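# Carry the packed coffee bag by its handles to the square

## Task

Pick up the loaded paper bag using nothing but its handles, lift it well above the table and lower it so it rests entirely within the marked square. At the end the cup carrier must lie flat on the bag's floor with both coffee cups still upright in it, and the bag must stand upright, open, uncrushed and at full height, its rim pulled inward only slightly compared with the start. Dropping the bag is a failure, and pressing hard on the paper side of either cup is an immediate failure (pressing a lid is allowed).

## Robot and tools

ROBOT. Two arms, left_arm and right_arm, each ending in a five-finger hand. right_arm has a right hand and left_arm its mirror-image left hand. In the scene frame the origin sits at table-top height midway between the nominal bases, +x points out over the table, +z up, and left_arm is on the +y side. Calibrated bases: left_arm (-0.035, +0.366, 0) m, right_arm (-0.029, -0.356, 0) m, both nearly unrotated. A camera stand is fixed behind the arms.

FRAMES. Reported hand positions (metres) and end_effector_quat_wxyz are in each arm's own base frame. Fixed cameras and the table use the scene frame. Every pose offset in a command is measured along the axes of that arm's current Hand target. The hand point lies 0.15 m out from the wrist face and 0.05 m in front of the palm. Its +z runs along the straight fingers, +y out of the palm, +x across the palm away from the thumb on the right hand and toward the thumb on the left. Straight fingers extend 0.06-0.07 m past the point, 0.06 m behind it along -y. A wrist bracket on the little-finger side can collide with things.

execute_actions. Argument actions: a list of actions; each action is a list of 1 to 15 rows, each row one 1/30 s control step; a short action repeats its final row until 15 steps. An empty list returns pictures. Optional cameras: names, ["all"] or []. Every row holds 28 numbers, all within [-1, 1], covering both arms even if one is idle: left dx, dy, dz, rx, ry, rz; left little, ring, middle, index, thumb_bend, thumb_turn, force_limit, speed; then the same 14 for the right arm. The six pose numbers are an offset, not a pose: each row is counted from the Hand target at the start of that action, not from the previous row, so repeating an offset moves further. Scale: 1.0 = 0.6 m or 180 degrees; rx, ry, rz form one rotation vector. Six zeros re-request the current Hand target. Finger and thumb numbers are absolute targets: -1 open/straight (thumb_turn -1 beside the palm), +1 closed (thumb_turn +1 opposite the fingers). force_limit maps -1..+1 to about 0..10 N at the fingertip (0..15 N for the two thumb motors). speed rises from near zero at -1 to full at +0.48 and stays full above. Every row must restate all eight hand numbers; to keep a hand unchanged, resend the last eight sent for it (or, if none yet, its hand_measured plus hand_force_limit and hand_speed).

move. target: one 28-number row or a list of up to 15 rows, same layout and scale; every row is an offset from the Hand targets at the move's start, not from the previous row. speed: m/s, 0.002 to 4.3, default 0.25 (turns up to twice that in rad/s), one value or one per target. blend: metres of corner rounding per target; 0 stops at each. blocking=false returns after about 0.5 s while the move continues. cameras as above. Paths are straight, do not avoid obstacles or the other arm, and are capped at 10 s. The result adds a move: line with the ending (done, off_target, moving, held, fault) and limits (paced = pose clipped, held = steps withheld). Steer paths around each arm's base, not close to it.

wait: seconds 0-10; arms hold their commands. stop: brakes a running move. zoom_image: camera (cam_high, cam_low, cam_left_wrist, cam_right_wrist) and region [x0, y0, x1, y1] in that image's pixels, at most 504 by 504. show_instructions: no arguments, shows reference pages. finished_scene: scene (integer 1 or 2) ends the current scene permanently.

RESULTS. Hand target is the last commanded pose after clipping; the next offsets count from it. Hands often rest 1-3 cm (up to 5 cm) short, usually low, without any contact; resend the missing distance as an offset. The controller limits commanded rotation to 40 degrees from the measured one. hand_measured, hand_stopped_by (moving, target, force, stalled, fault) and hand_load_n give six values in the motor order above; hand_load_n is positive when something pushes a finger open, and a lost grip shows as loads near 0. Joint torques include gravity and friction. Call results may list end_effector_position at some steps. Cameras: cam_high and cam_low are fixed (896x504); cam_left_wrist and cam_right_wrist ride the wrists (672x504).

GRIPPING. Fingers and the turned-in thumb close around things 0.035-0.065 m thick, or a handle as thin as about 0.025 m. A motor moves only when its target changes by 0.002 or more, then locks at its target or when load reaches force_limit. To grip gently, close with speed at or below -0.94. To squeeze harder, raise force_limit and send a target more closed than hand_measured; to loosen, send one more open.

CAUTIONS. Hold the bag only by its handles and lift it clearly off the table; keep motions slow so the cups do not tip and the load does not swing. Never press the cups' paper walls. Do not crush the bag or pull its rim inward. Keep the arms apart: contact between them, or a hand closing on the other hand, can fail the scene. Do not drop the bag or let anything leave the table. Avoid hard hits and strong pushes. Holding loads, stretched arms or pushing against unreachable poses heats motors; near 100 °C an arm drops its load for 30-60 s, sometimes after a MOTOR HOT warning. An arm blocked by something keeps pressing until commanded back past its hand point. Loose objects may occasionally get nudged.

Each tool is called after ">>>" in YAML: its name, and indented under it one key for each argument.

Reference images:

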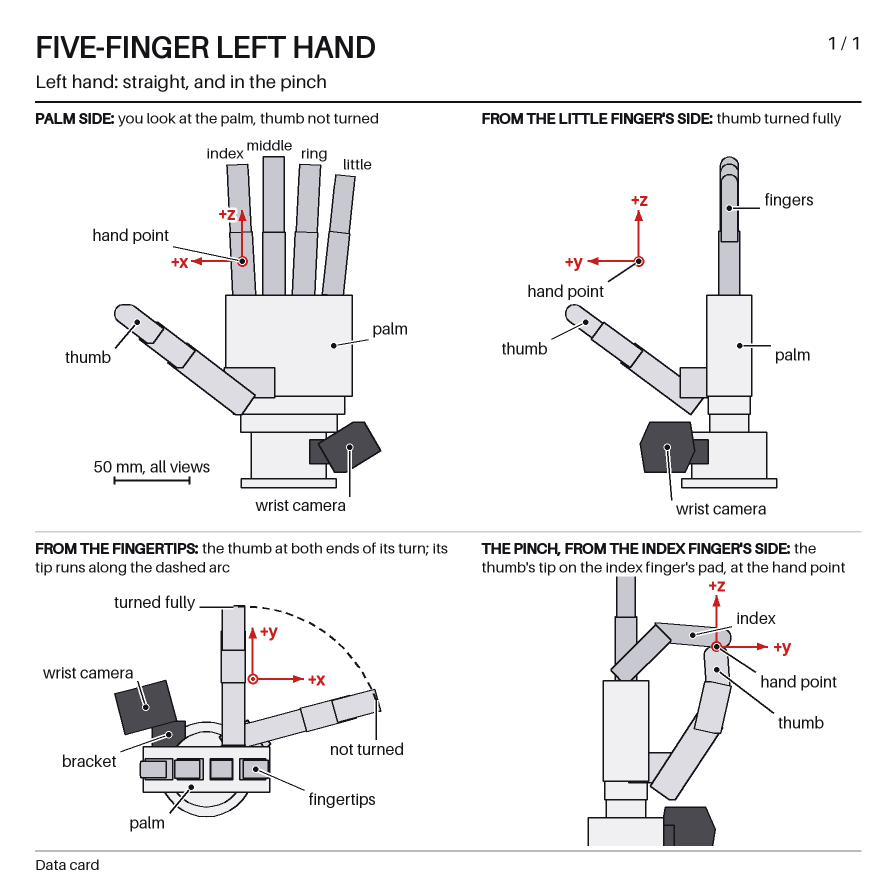

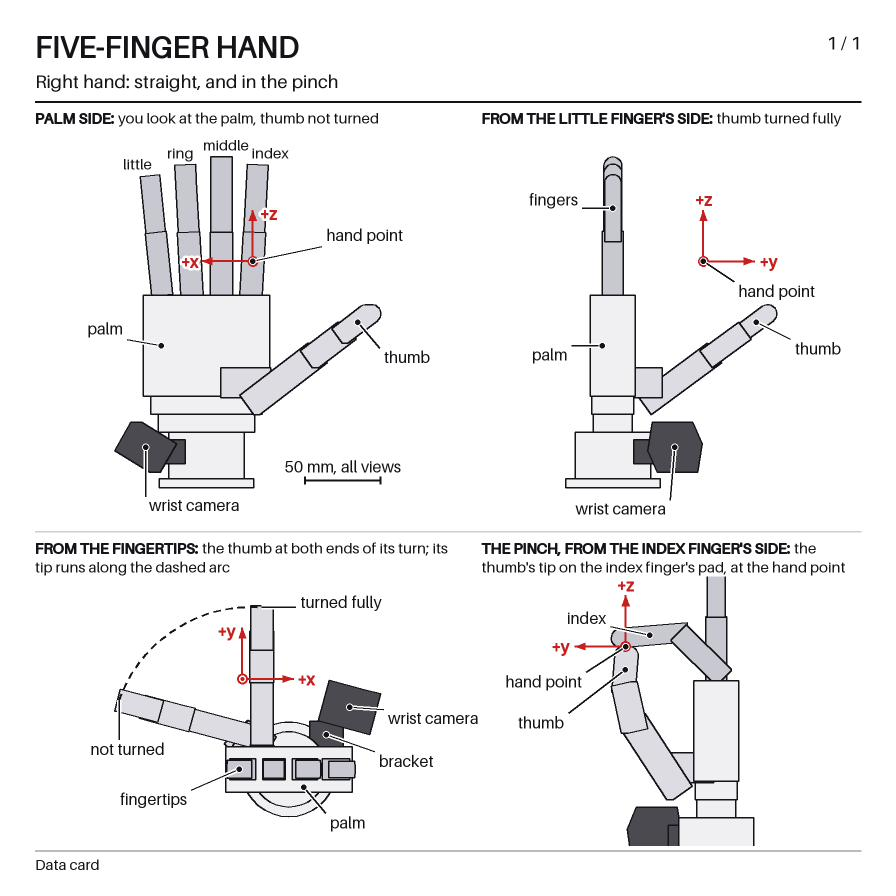

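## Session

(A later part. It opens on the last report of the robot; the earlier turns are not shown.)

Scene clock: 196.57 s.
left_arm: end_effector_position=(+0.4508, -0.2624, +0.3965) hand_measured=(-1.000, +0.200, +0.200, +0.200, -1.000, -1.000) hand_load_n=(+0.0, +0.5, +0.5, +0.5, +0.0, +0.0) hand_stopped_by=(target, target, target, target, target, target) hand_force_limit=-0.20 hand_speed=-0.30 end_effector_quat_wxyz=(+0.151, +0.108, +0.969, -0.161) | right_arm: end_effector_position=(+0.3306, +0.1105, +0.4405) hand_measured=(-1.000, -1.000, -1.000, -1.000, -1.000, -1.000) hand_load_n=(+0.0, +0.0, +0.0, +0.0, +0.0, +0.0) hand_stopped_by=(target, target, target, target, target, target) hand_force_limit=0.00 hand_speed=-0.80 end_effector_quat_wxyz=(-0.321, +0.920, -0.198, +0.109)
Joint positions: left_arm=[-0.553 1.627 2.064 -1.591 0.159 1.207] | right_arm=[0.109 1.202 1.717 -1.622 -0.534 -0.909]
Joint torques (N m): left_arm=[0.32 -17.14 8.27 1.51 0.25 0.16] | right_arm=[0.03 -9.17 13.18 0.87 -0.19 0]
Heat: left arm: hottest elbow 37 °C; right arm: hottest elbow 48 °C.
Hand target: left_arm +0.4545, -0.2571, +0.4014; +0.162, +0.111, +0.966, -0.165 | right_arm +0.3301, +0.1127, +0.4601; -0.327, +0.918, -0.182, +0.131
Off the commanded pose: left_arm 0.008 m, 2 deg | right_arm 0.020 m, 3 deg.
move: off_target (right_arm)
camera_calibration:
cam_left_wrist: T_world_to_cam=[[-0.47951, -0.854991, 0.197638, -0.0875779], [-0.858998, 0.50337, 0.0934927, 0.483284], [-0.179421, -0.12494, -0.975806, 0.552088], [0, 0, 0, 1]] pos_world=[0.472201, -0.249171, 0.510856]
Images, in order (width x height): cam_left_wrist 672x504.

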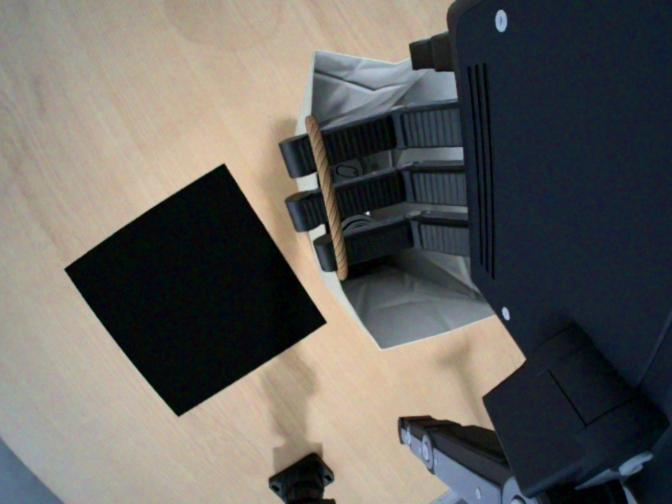

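>>> move:
  target: [0,0.0085,0.0268,0,0,0,-1,0.2,0.2,0.2,-1,-1,-0.2,-0.3, 0,0,0,0,0,0,-1,-1,-1,-1,-1,-1,0.0,-0.8]
  speed: 0.06
  cameras: ["cam_left_wrist","cam_high","cam_low"]

>>> zoom_image:
  camera: "cam_low"
  region: [440, 160, 580, 300]

>>> zoom_image:
  camera: "cam_high"
  region: [300, 20, 500, 220]

Scene clock: 203.73 s.
left_arm: end_effector_position=(+0.4557, -0.2635, +0.3855) hand_measured=(-1.000, +0.200, +0.200, +0.200, -1.000, -1.000) hand_load_n=(+0.0, +0.0, +0.5, +0.0, +0.0, +0.0) hand_stopped_by=(target, target, target, target, target, target) hand_force_limit=-0.20 hand_speed=-0.30 end_effector_quat_wxyz=(+0.155, +0.110, +0.968, -0.163) | right_arm: end_effector_position=(+0.3306, +0.1105, +0.4405) hand_measured=(-1.000, -1.000, -1.000, -1.000, -1.000, -1.000) hand_load_n=(+0.0, -0.5, +0.0, +0.0, +0.5, +0.0) hand_stopped_by=(target, target, target, target, target, target) hand_force_limit=0.00 hand_speed=-0.80 end_effector_quat_wxyz=(-0.321, +0.920, -0.198, +0.109)
Joint positions: left_arm=[-0.55 1.617 2.017 -1.545 0.16 1.213] | right_arm=[0.109 1.202 1.717 -1.622 -0.534 -0.909]
Joint torques (N m): left_arm=[0.5 -16.67 8.13 1.47 0.29 0.15] | right_arm=[0.03 -9.11 13.19 0.85 -0.19 0]
Heat: left arm: hottest elbow 37 °C; right arm: hottest elbow 48 °C.
Hand target: left_arm +0.4603, -0.2582, +0.3857; +0.162, +0.111, +0.966, -0.165 | right_arm +0.3301, +0.1127, +0.4601; -0.327, +0.918, -0.182, +0.131
Off the commanded pose: left_arm 0.007 m, 1 deg | right_arm 0.020 m, 3 deg.
move: off_target (right_arm)
camera_calibration:
cam_left_wrist: T_world_to_cam=[[-0.484387, -0.852426, 0.196823, -0.0807405], [-0.858166, 0.506699, 0.08251, 0.493794], [-0.170064, -0.12894, -0.976961, 0.537174], [0, 0, 0, 1]] pos_world=[0.476001, -0.249768, 0.499946]
Images, in order (width x height): cam_high 896x504, cam_low 896x504, cam_left_wrist 672x504.

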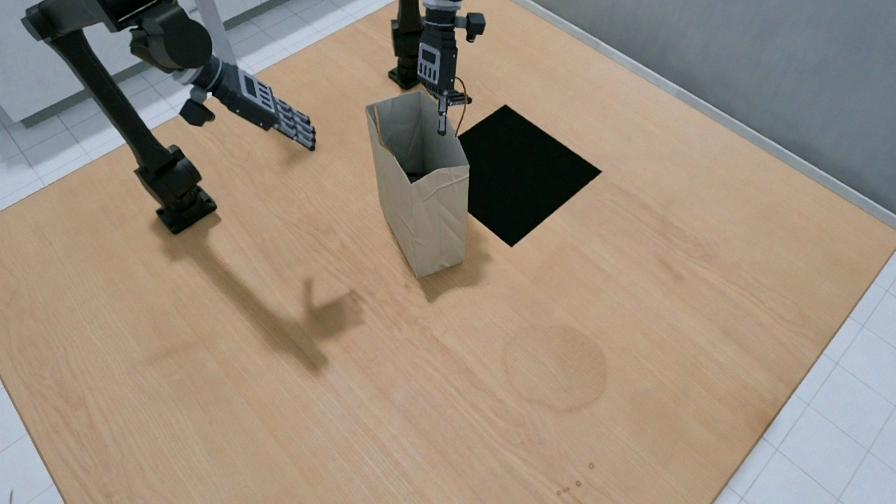

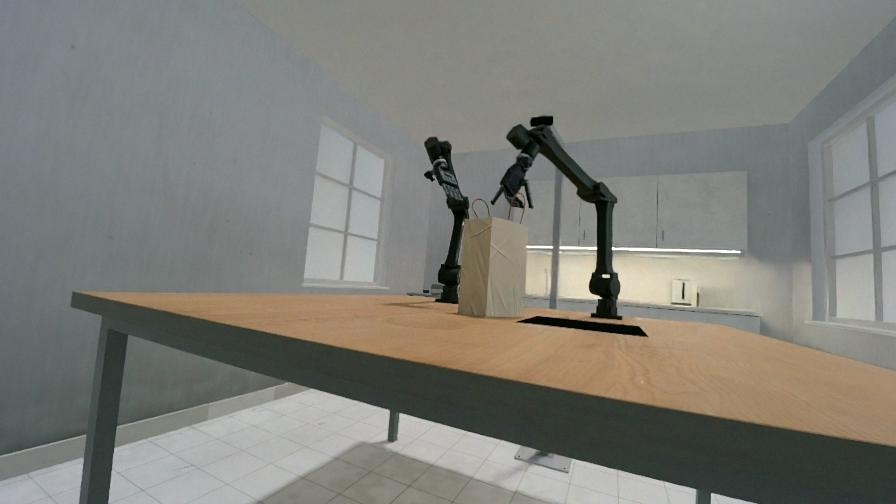

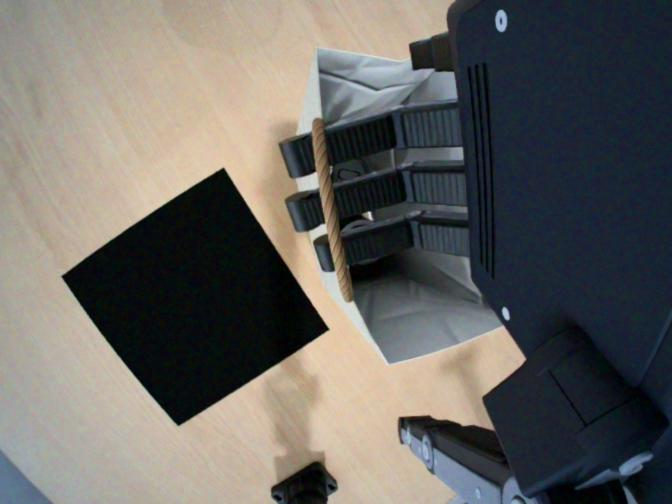

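Scaled by 3.600 from the camera's 896x504 image, which has a finer 1280x720 frame.

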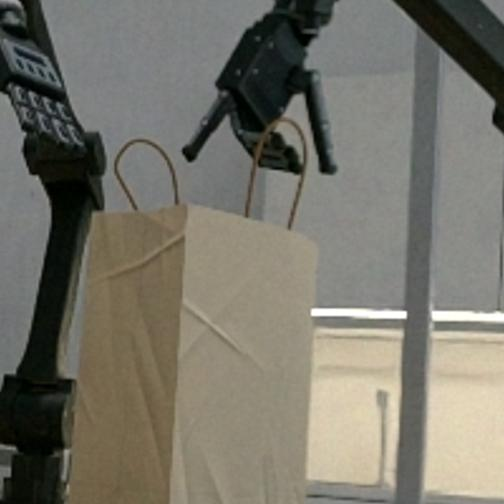

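Scaled by 2.520 from the camera's 896x504 image, which has a finer 1280x720 frame.

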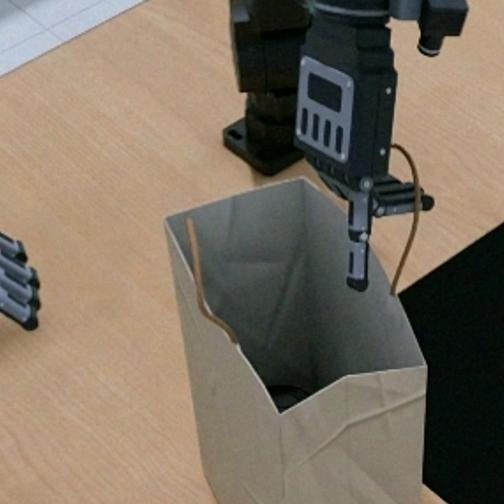

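>>> move:
  target: [0.002,-0.0240,0.005,0,0,0,-1,0.5,0.5,0.5,-1,-1,-0.2,-0.3, 0,0,0,0,0,0,-1,-1,-1,-1,-1,-1,0.0,-0.8]
  speed: 0.06
  cameras: ["cam_left_wrist","cam_high","cam_low"]

>>> zoom_image:
  camera: "cam_low"
  region: [440, 160, 580, 300]

>>> zoom_image:
  camera: "cam_high"
  region: [300, 20, 500, 220]

>>> zoom_image:
  camera: "cam_left_wrist"
  region: [160, 0, 500, 340]

Scene clock: 208.73 s.
left_arm: end_effector_position=(+0.4549, -0.2647, +0.3855) hand_measured=(-1.000, +0.500, +0.500, +0.500, -1.000, -1.000) hand_load_n=(-0.5, +1.0, +0.0, +0.5, +0.0, +0.0) hand_stopped_by=(target, target, target, target, target, target) hand_force_limit=-0.20 hand_speed=-0.30 end_effector_quat_wxyz=(+0.156, +0.112, +0.968, -0.162) | right_arm: end_effector_position=(+0.3306, +0.1105, +0.4405) hand_measured=(-1.000, -1.000, -1.000, -1.000, -1.000, -1.000) hand_load_n=(+0.0, +0.0, +0.0, +0.0, +0.0, +0.0) hand_stopped_by=(target, target, target, target, target, target) hand_force_limit=0.00 hand_speed=-0.80 end_effector_quat_wxyz=(-0.321, +0.920, -0.198, +0.109)
Joint positions: left_arm=[-0.554 1.617 2.017 -1.545 0.157 1.212] | right_arm=[0.109 1.202 1.717 -1.622 -0.534 -0.909]
Joint torques (N m): left_arm=[-1.67 -15.91 9.36 1.5 -0.05 -0.06] | right_arm=[-0.03 -9.05 13.18 0.87 -0.19 0]
Heat: left arm: hottest elbow 37 °C; right arm: hottest elbow 48 °C.
Hand target: left_arm +0.4561, -0.2723, +0.3866; +0.162, +0.112, +0.966, -0.165 | right_arm +0.3301, +0.1127, +0.4601; -0.327, +0.918, -0.182, +0.131
Off the commanded pose: left_arm 0.008 m, 1 deg | right_arm 0.020 m, 3 deg.
move: off_target (right_arm)
camera_calibration:
cam_left_wrist: T_world_to_cam=[[-0.486213, -0.851928, 0.194463, -0.0803007], [-0.857305, 0.508138, 0.0826079, 0.493678], [-0.16919, -0.126549, -0.977425, 0.537343], [0, 0, 0, 1]] pos_world=[0.475102, -0.251267, 0.500047]
Images, in order (width x height): cam_high 896x504, cam_low 896x504, cam_left_wrist 672x504.

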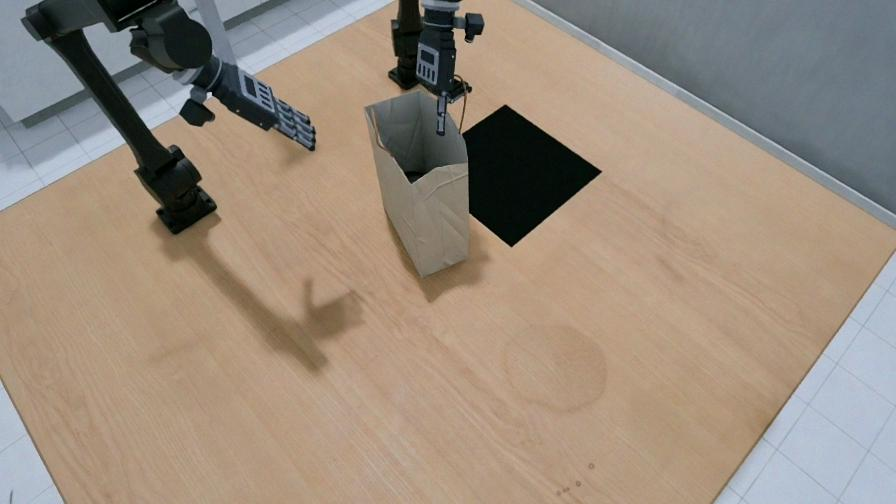

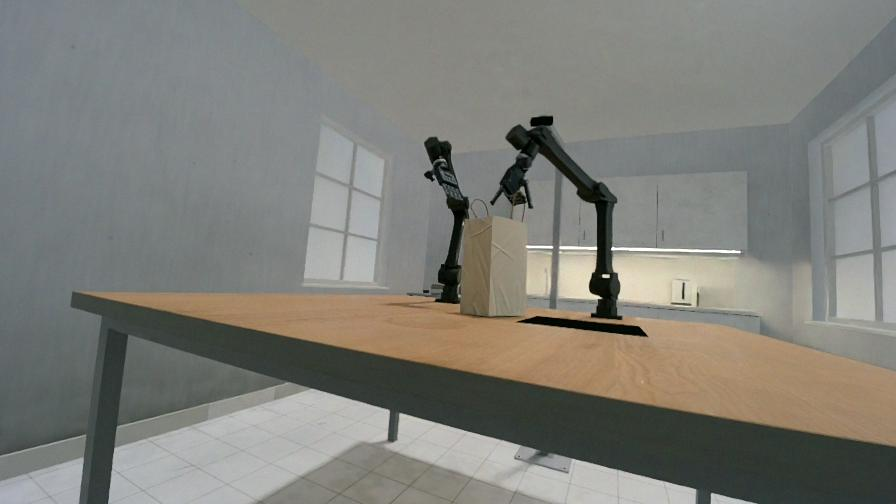

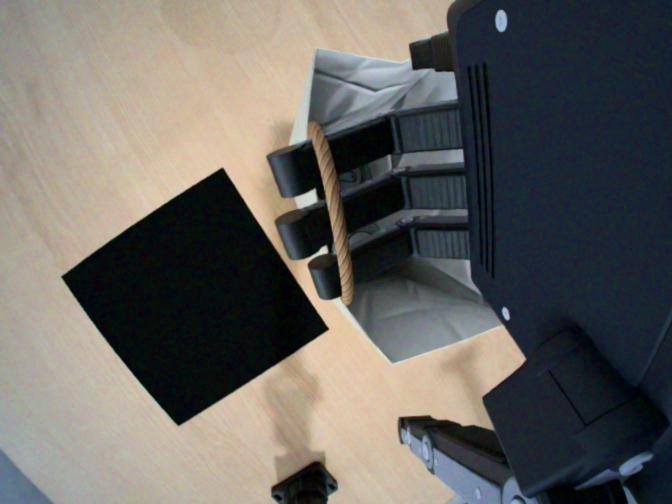

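Scaled by 3.600 from the camera's 896x504 image, which has a finer 1280x720 frame.

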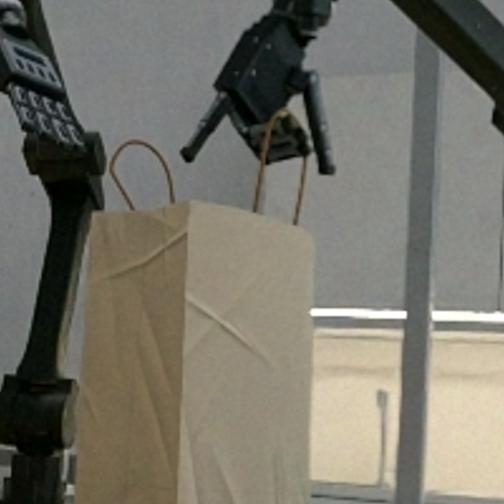

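Scaled by 2.520 from the camera's 896x504 image, which has a finer 1280x720 frame.

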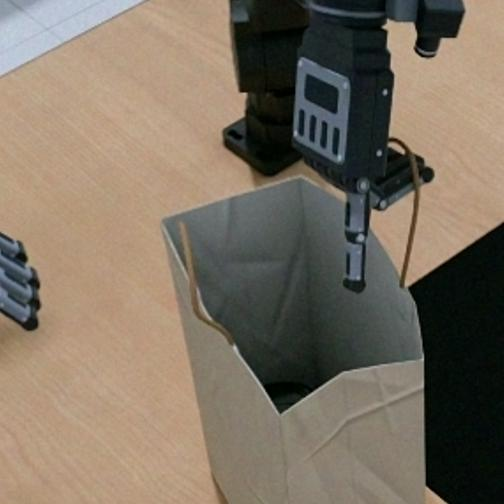

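Scaled by 1.482 from the camera's 672x504 image, which has a finer 960x720 frame.

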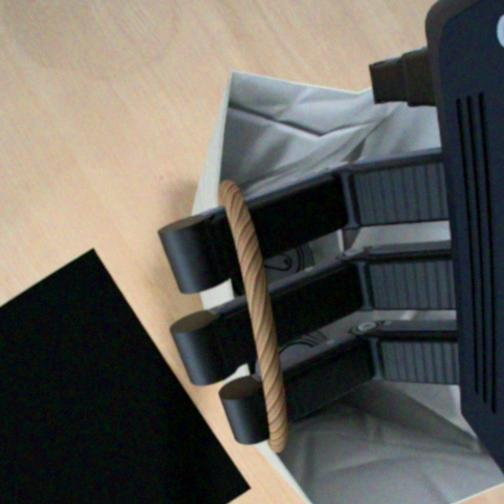

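>>> move:
  target: [0.001,-0.012,0.002,0,0,0,-1,0.85,0.85,0.85,-1,-1,-0.2,-0.3, 0,0,0,0,0,0,-1,-1,-1,-1,-1,-1,0.0,-0.8]
  speed: 0.06
  cameras: ["all"]

>>> zoom_image:
  camera: "cam_low"
  region: [440, 160, 580, 300]

>>> zoom_image:
  camera: "cam_high"
  region: [300, 20, 500, 220]

>>> zoom_image:
  camera: "cam_left_wrist"
  region: [160, 0, 500, 340]

Scene clock: 212.67 s.
left_arm: end_effector_position=(+0.4513, -0.2697, +0.3855) hand_measured=(-1.000, +0.850, +0.850, +0.850, -1.000, -1.000) hand_load_n=(+0.0, +0.5, +0.0, +0.0, +0.0, +0.0) hand_stopped_by=(target, target, target, target, target, target) hand_force_limit=-0.20 hand_speed=-0.30 end_effector_quat_wxyz=(+0.155, +0.112, +0.968, -0.161) | right_arm: end_effector_position=(+0.3306, +0.1105, +0.4405) hand_measured=(-1.000, -1.000, -1.000, -1.000, -1.000, -1.000) hand_load_n=(+0.0, +0.0, +0.0, +0.0, -0.5, +0.0) hand_stopped_by=(target, target, target, target, target, target) hand_force_limit=0.00 hand_speed=-0.80 end_effector_quat_wxyz=(-0.321, +0.920, -0.198, +0.109)
Joint positions: left_arm=[-0.567 1.617 2.017 -1.545 0.15 1.201] | right_arm=[0.109 1.202 1.717 -1.622 -0.534 -0.909]
Joint torques (N m): left_arm=[-1.85 -15.27 10.09 1.42 -0.01 -0.08] | right_arm=[-0.03 -9.17 13.18 0.87 -0.2 0]
Heat: left arm: hottest elbow 37 °C; right arm: hottest elbow 48 °C.
Hand target: left_arm +0.4540, -0.2792, +0.3874; +0.162, +0.111, +0.966, -0.165 | right_arm +0.3301, +0.1127, +0.4601; -0.327, +0.918, -0.182, +0.131
Off the commanded pose: left_arm 0.010 m, 1 deg | right_arm 0.020 m, 3 deg.
move: off_target (right_arm)
camera_calibration:
cam_left_wrist: T_world_to_cam=[[-0.485829, -0.852572, 0.192591, -0.0859287], [-0.857425, 0.507649, 0.0843535, 0.492429], [-0.169686, -0.124151, -0.977647, 0.537042], [0, 0, 0, 1]] pos_world=[0.471602, -0.256567, 0.500049]
cam_right_wrist: T_world_to_cam=[[-0.0591883, -0.787514, -0.613448, 0.379005], [-0.980261, -0.0702741, 0.184795, 0.252509], [-0.188638, 0.612277, -0.76781, 0.448042], [0, 0, 0, 1]] pos_world=[0.354476, 0.0418907, 0.529849]

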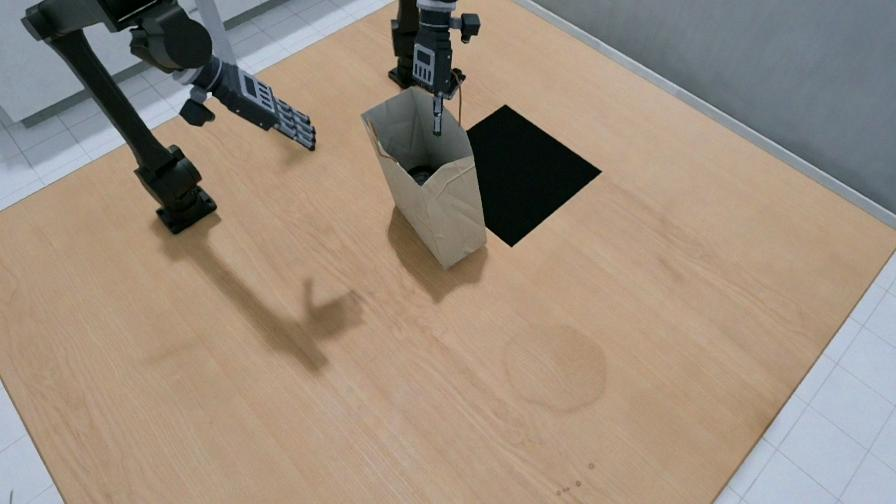

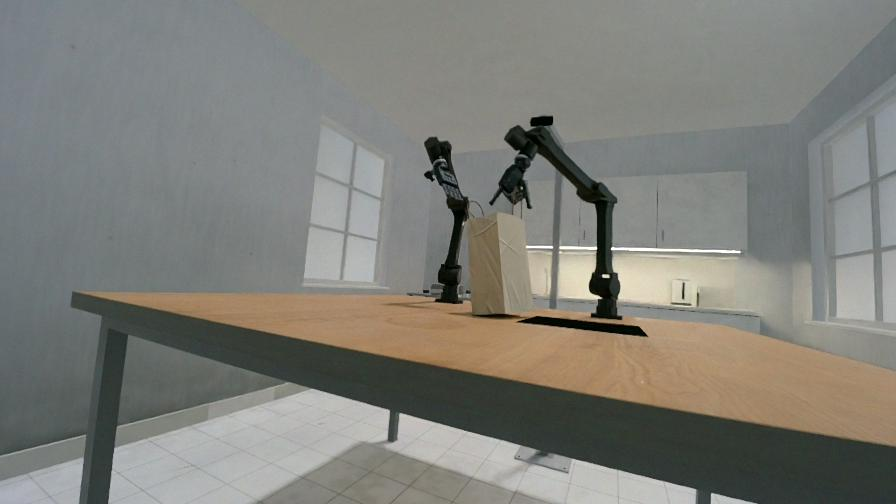

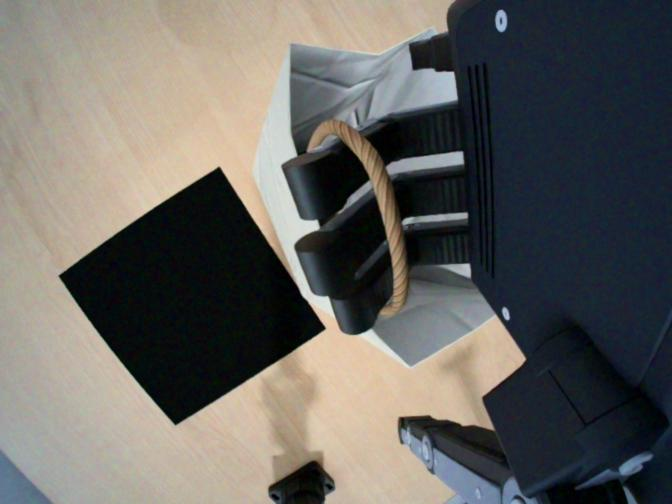

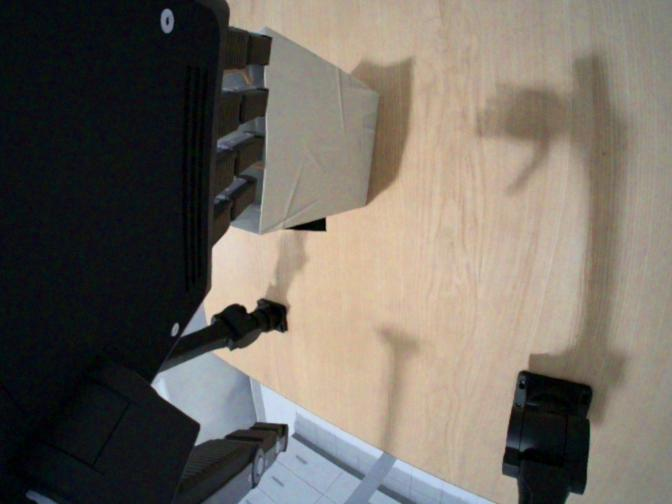

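Scaled by 3.600 from the camera's 896x504 image, which has a finer 1280x720 frame.

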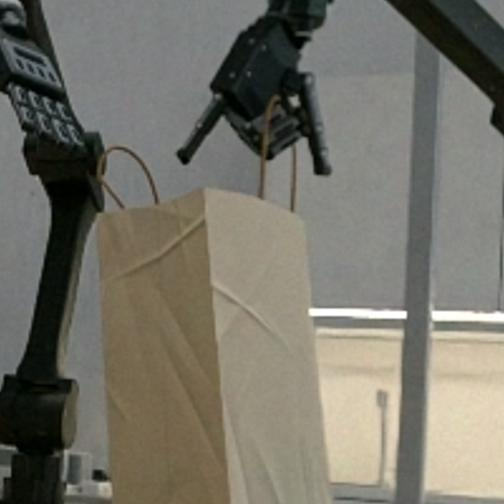

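Scaled by 2.520 from the camera's 896x504 image, which has a finer 1280x720 frame.

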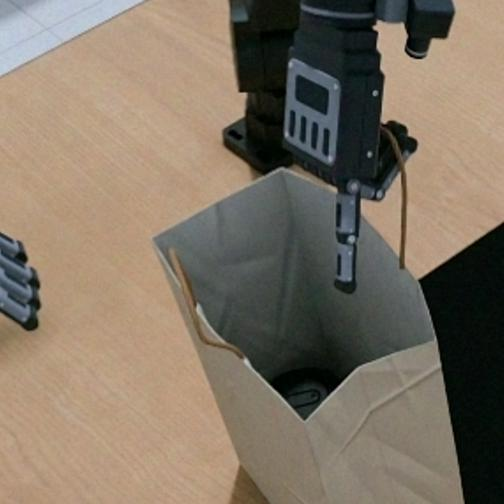

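Scaled by 1.482 from the camera's 672x504 image, which has a finer 960x720 frame.

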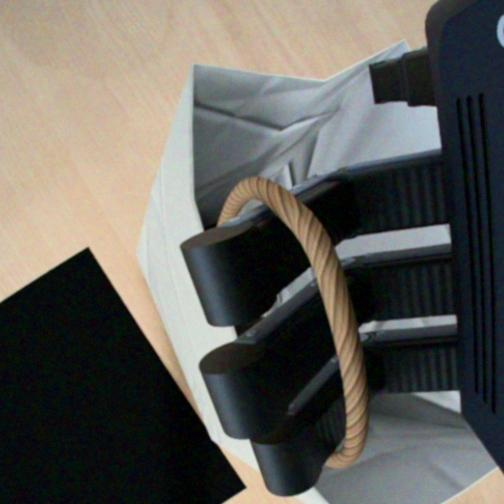

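>>> move:
  target: [0,0.0141,0.0447,0,0,0,-1,0.85,0.85,0.85,-1,-1,-0.2,-0.3, 0,0,0,0,0,0,-1,-1,-1,-1,-1,-1,0.0,-0.8]
  speed: 0.05
  cameras: ["cam_high","cam_low","cam_left_wrist"]

>>> zoom_image:
  camera: "cam_low"
  region: [440, 180, 580, 330]

>>> zoom_image:
  camera: "cam_high"
  region: [300, 50, 530, 280]

Scene clock: 216.40 s.
left_arm: end_effector_position=(+0.4611, -0.2760, +0.3676) hand_measured=(-1.000, +0.850, +0.850, +0.850, -1.000, -1.000) hand_load_n=(+0.0, +0.5, +0.0, +0.0, -0.5, +0.0) hand_stopped_by=(target, target, target, target, target, target) hand_force_limit=-0.20 hand_speed=-0.30 end_effector_quat_wxyz=(+0.162, +0.112, +0.967, -0.164) | right_arm: end_effector_position=(+0.3306, +0.1105, +0.4405) hand_measured=(-1.000, -1.000, -1.000, -1.000, -1.000, -1.000) hand_load_n=(+0.0, +0.0, -0.5, -0.5, +0.0, +0.0) hand_stopped_by=(target, target, target, target, target, target) hand_force_limit=0.00 hand_speed=-0.80 end_effector_quat_wxyz=(-0.321, +0.920, -0.198, +0.109)
Joint positions: left_arm=[-0.567 1.617 1.964 -1.476 0.15 1.2] | right_arm=[0.109 1.202 1.717 -1.622 -0.534 -0.909]
Joint torques (N m): left_arm=[-1.14 -15.56 8.46 1.57 0.1 -0.02] | right_arm=[-0.03 -9.11 13.19 0.87 -0.19 0]
Heat: left arm: hottest elbow 37 °C; right arm: hottest elbow 48 °C.
Hand target: left_arm +0.4637, -0.2810, +0.3611; +0.163, +0.111, +0.966, -0.165 | right_arm +0.3301, +0.1127, +0.4601; -0.327, +0.918, -0.182, +0.131
Off the commanded pose: left_arm 0.009 m, 0 deg | right_arm 0.020 m, 3 deg.
move: off_target (right_arm)
camera_calibration:
cam_left_wrist: T_world_to_cam=[[-0.487711, -0.851246, 0.193697, -0.0822675], [-0.858773, 0.507702, 0.0688983, 0.51185], [-0.15699, -0.13274, -0.978639, 0.512513], [0, 0, 0, 1]] pos_world=[0.4799, -0.261866, 0.482235]
Images, in order (width x height): cam_high 896x504, cam_low 896x504, cam_left_wrist 672x504.

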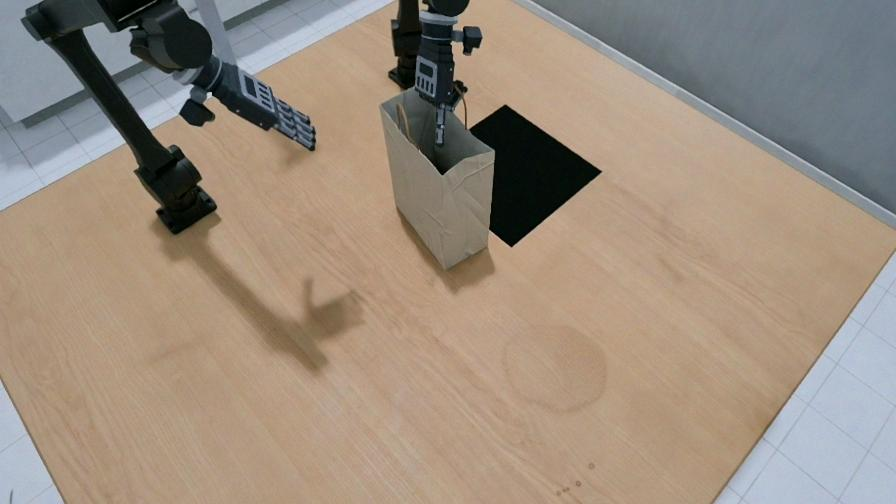

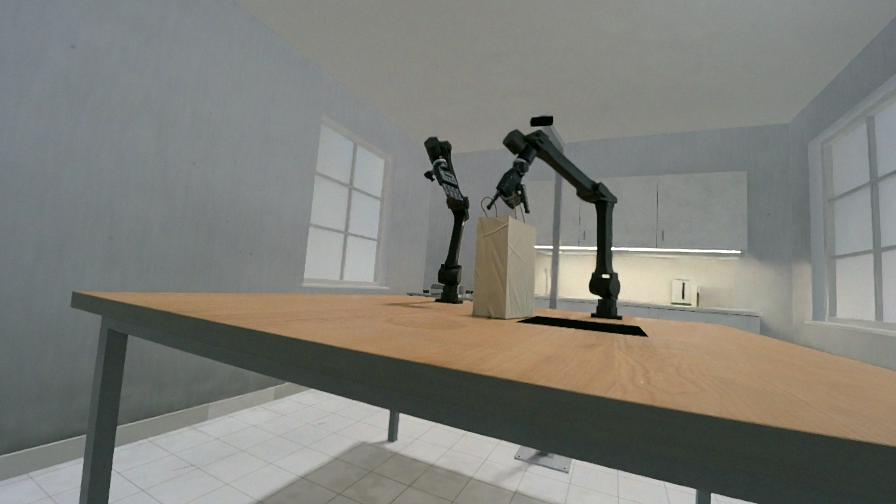

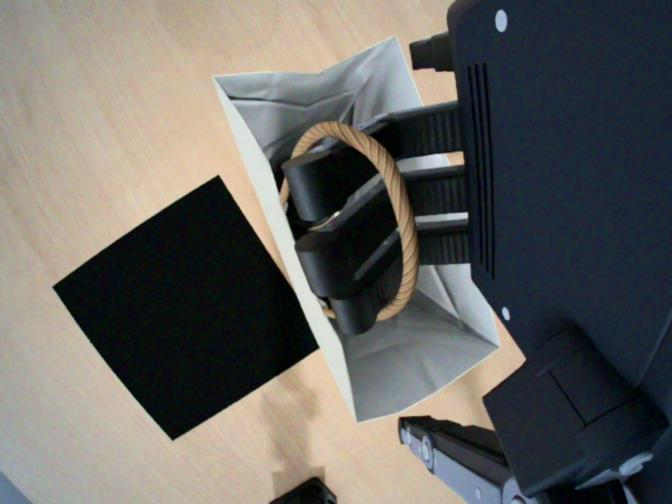

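Scaled by 3.360 from the camera's 896x504 image, which has a finer 1280x720 frame.

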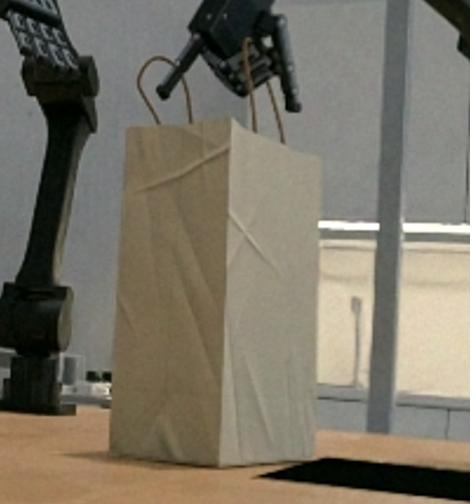

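Scaled by 2.191 from the camera's 896x504 image, which has a finer 1280x720 frame.

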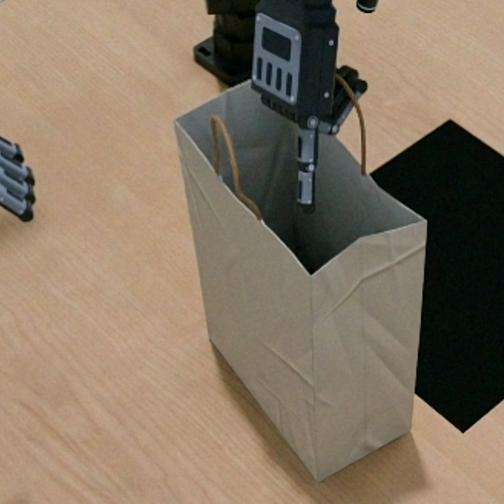

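>>> execute_actions:
  actions: []

Scene clock: 229.93 s.
left_arm: end_effector_position=(+0.4611, -0.2760, +0.3676) hand_measured=(-1.000, +0.850, +0.850, +0.850, -1.000, -1.000) hand_load_n=(+0.0, +0.5, +0.0, +0.0, +0.0, +0.0) hand_stopped_by=(target, target, target, target, target, target) hand_force_limit=-0.20 hand_speed=-0.30 end_effector_quat_wxyz=(+0.162, +0.112, +0.967, -0.164) | right_arm: end_effector_position=(+0.3306, +0.1105, +0.4405) hand_measured=(-1.000, -1.000, -1.000, -1.000, -1.000, -1.000) hand_load_n=(+0.0, +0.0, +0.0, +0.0, +0.0, +0.0) hand_stopped_by=(target, target, target, target, target, target) hand_force_limit=0.00 hand_speed=-0.80 end_effector_quat_wxyz=(-0.321, +0.920, -0.198, +0.109)
Joint positions: left_arm=[-0.567 1.617 1.964 -1.476 0.15 1.2] | right_arm=[0.109 1.202 1.717 -1.622 -0.534 -0.909]
Joint velocities: within noise
Joint torques (N m): left_arm=[-0.97 -15.74 8.49 1.61 0.1 -0.01] | right_arm=[-0.03 -9.05 13.18 0.87 -0.19 0]
Motor temperatures (°C): left_arm=[29 33 37 30 27 26] | right_arm=[29 31 48 29 30 29]
Heat: left arm: hottest elbow 37 °C; right arm: hottest elbow 48 °C.
Hand target: left_arm +0.4637, -0.2810, +0.3611; +0.162, +0.111, +0.966, -0.165 | right_arm +0.3301, +0.1127, +0.4601; -0.327, +0.918, -0.182, +0.131
Off the commanded pose: left_arm 0.009 m, 0 deg | right_arm 0.020 m, 3 deg.
camera_calibration:
cam_left_wrist: T_world_to_cam=[[-0.487711, -0.851246, 0.193697, -0.0822675], [-0.858773, 0.507702, 0.0688983, 0.51185], [-0.15699, -0.13274, -0.978639, 0.512513], [0, 0, 0, 1]] pos_world=[0.4799, -0.261866, 0.482235]
cam_right_wrist: T_world_to_cam=[[-0.0591883, -0.787514, -0.613448, 0.379005], [-0.980261, -0.0702741, 0.184795, 0.252509], [-0.188638, 0.612277, -0.76781, 0.448042], [0, 0, 0, 1]] pos_world=[0.354476, 0.0418907, 0.529849]

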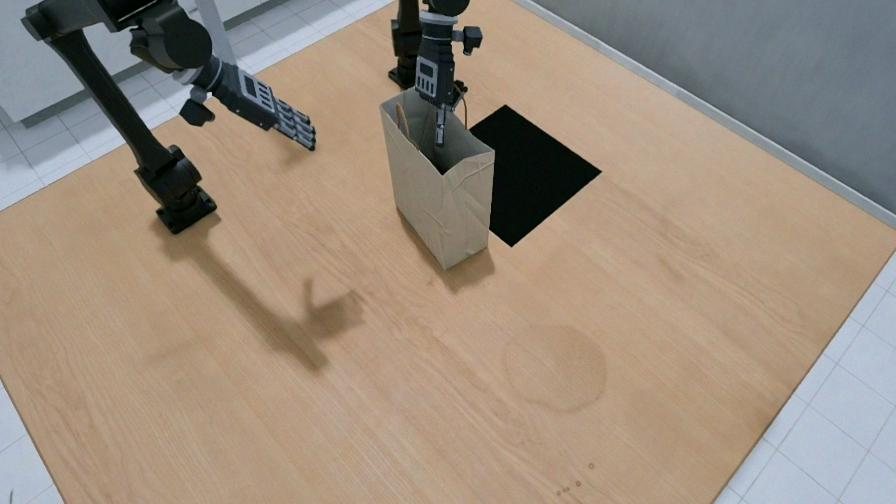

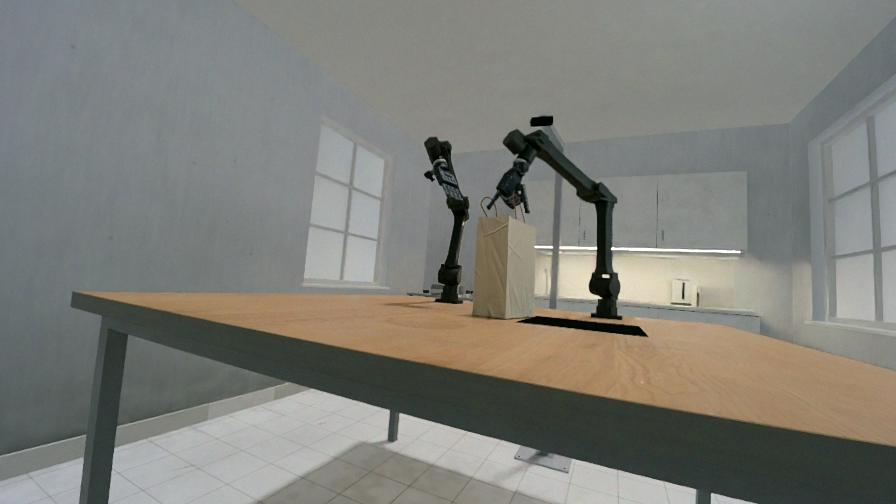

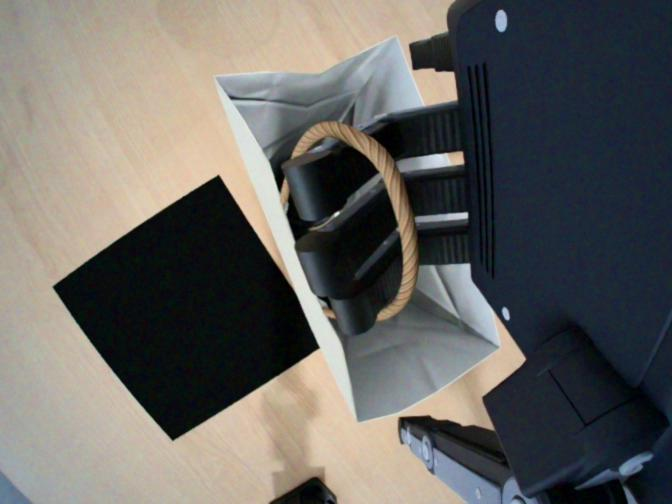

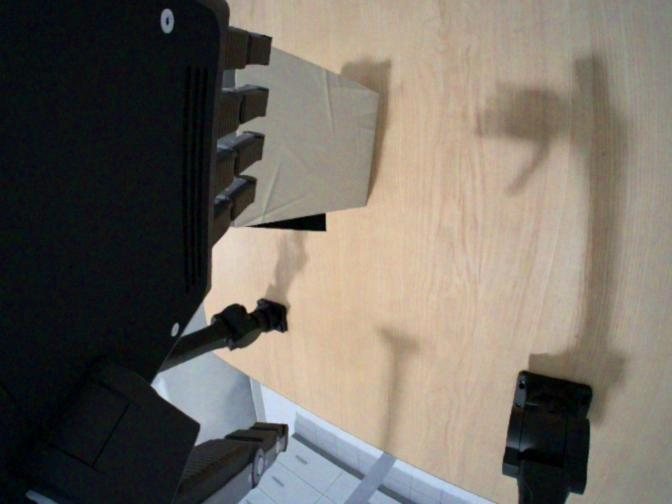

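>>> zoom_image:
  camera: "cam_high"
  region: [350, 40, 530, 280]

>>> zoom_image:
  camera: "cam_low"
  region: [430, 130, 650, 340]

Scaled by 2.100 from the camera's 896x504 image, which has a finer 1280x720 frame.

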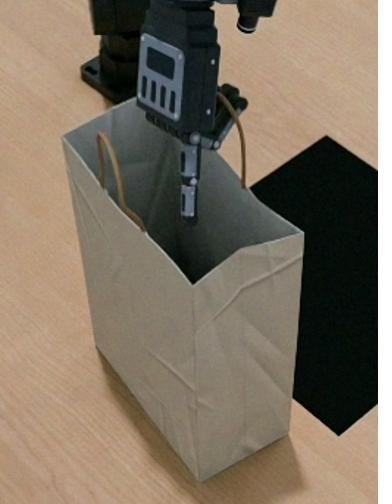

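Scaled by 2.291 from the camera's 896x504 image, which has a finer 1280x720 frame.

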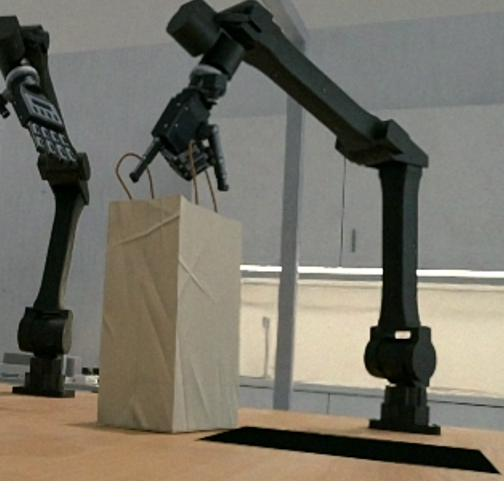

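>>> move:
  target:
    - [0,0,0,0,0,0,-1,-0.1,-0.1,-0.1,-1,-1,-0.2,-0.3, 0,0,0,0,0,0,-1,-1,-1,-1,-1,-1,0.0,-0.8]
    - [0,0,0,0,0,0,-1,-1,-1,-1,-1,-1,-0.2,-0.3, 0,0,0,0,0,0,-1,-1,-1,-1,-1,-1,0.0,-0.8]
  cameras: ["cam_left_wrist","cam_high"]

Scene clock: 286.47 s.
left_arm: end_effector_position=(+0.4617, -0.2763, +0.3677) hand_measured=(-1.000, -1.000, -1.000, -1.000, -1.000, -1.000) hand_load_n=(+0.0, +0.0, +0.0, +0.0, -0.5, +0.0) hand_stopped_by=(target, target, target, target, target, target) hand_force_limit=-0.20 hand_speed=-0.30 end_effector_quat_wxyz=(+0.163, +0.112, +0.966, -0.165) | right_arm: end_effector_position=(+0.3306, +0.1105, +0.4405) hand_measured=(-1.000, -1.000, -1.000, -1.000, -1.000, -1.000) hand_load_n=(+0.0, +0.0, -0.5, +0.0, +0.0, -0.5) hand_stopped_by=(target, target, target, target, target, target) hand_force_limit=0.00 hand_speed=-0.80 end_effector_quat_wxyz=(-0.321, +0.920, -0.198, +0.109)
Joint positions: left_arm=[-0.567 1.617 1.964 -1.474 0.15 1.2] | right_arm=[0.109 1.202 1.717 -1.622 -0.534 -0.909]
Joint torques (N m): left_arm=[-1.08 -15.74 8.47 1.58 0.11 -0.02] | right_arm=[0.03 -9.05 13.16 0.87 -0.19 0]
Heat: left arm: hottest elbow 36 °C; right arm: hottest elbow 48 °C.
Hand target: left_arm +0.4637, -0.2810, +0.3611; +0.162, +0.111, +0.966, -0.165 | right_arm +0.3301, +0.1127, +0.4601; -0.327, +0.918, -0.182, +0.131
Off the commanded pose: left_arm 0.008 m, 0 deg | right_arm 0.020 m, 3 deg.
move: off_target (right_arm)
camera_calibration:
cam_left_wrist: T_world_to_cam=[[-0.488073, -0.851019, 0.193784, -0.0821382], [-0.858914, 0.507769, 0.0666109, 0.513384], [-0.155084, -0.133932, -0.97878, 0.511568], [0, 0, 0, 1]] pos_world=[0.4802, -0.262066, 0.482433]
Images, in order (width x height): cam_high 896x504, cam_left_wrist 672x504.

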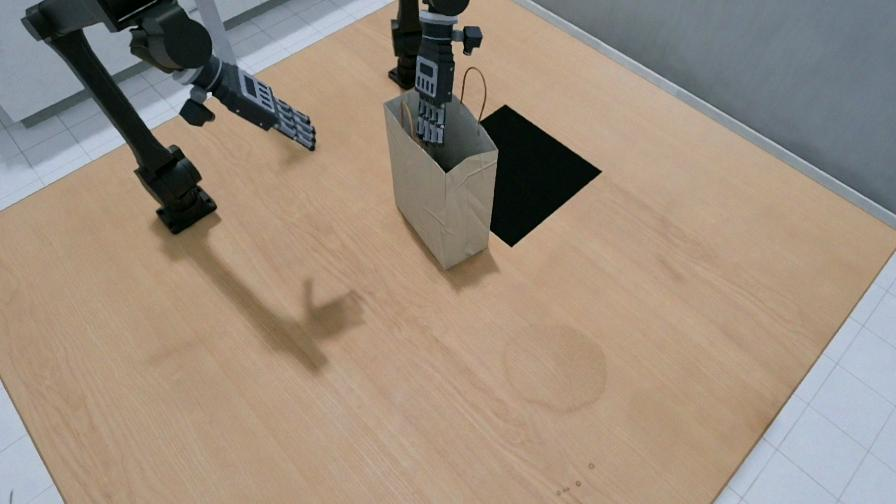

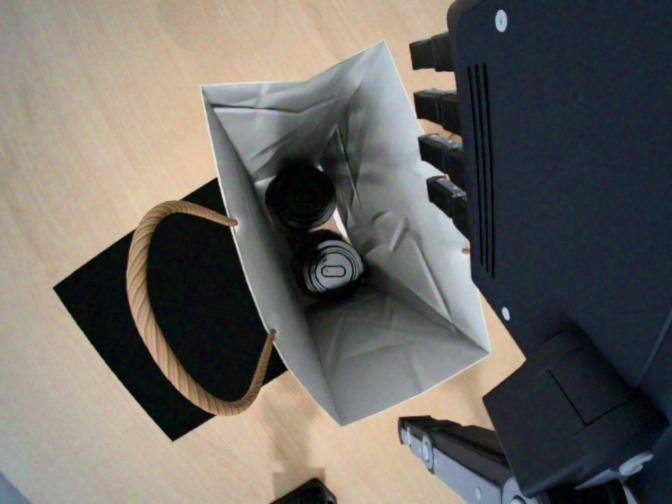

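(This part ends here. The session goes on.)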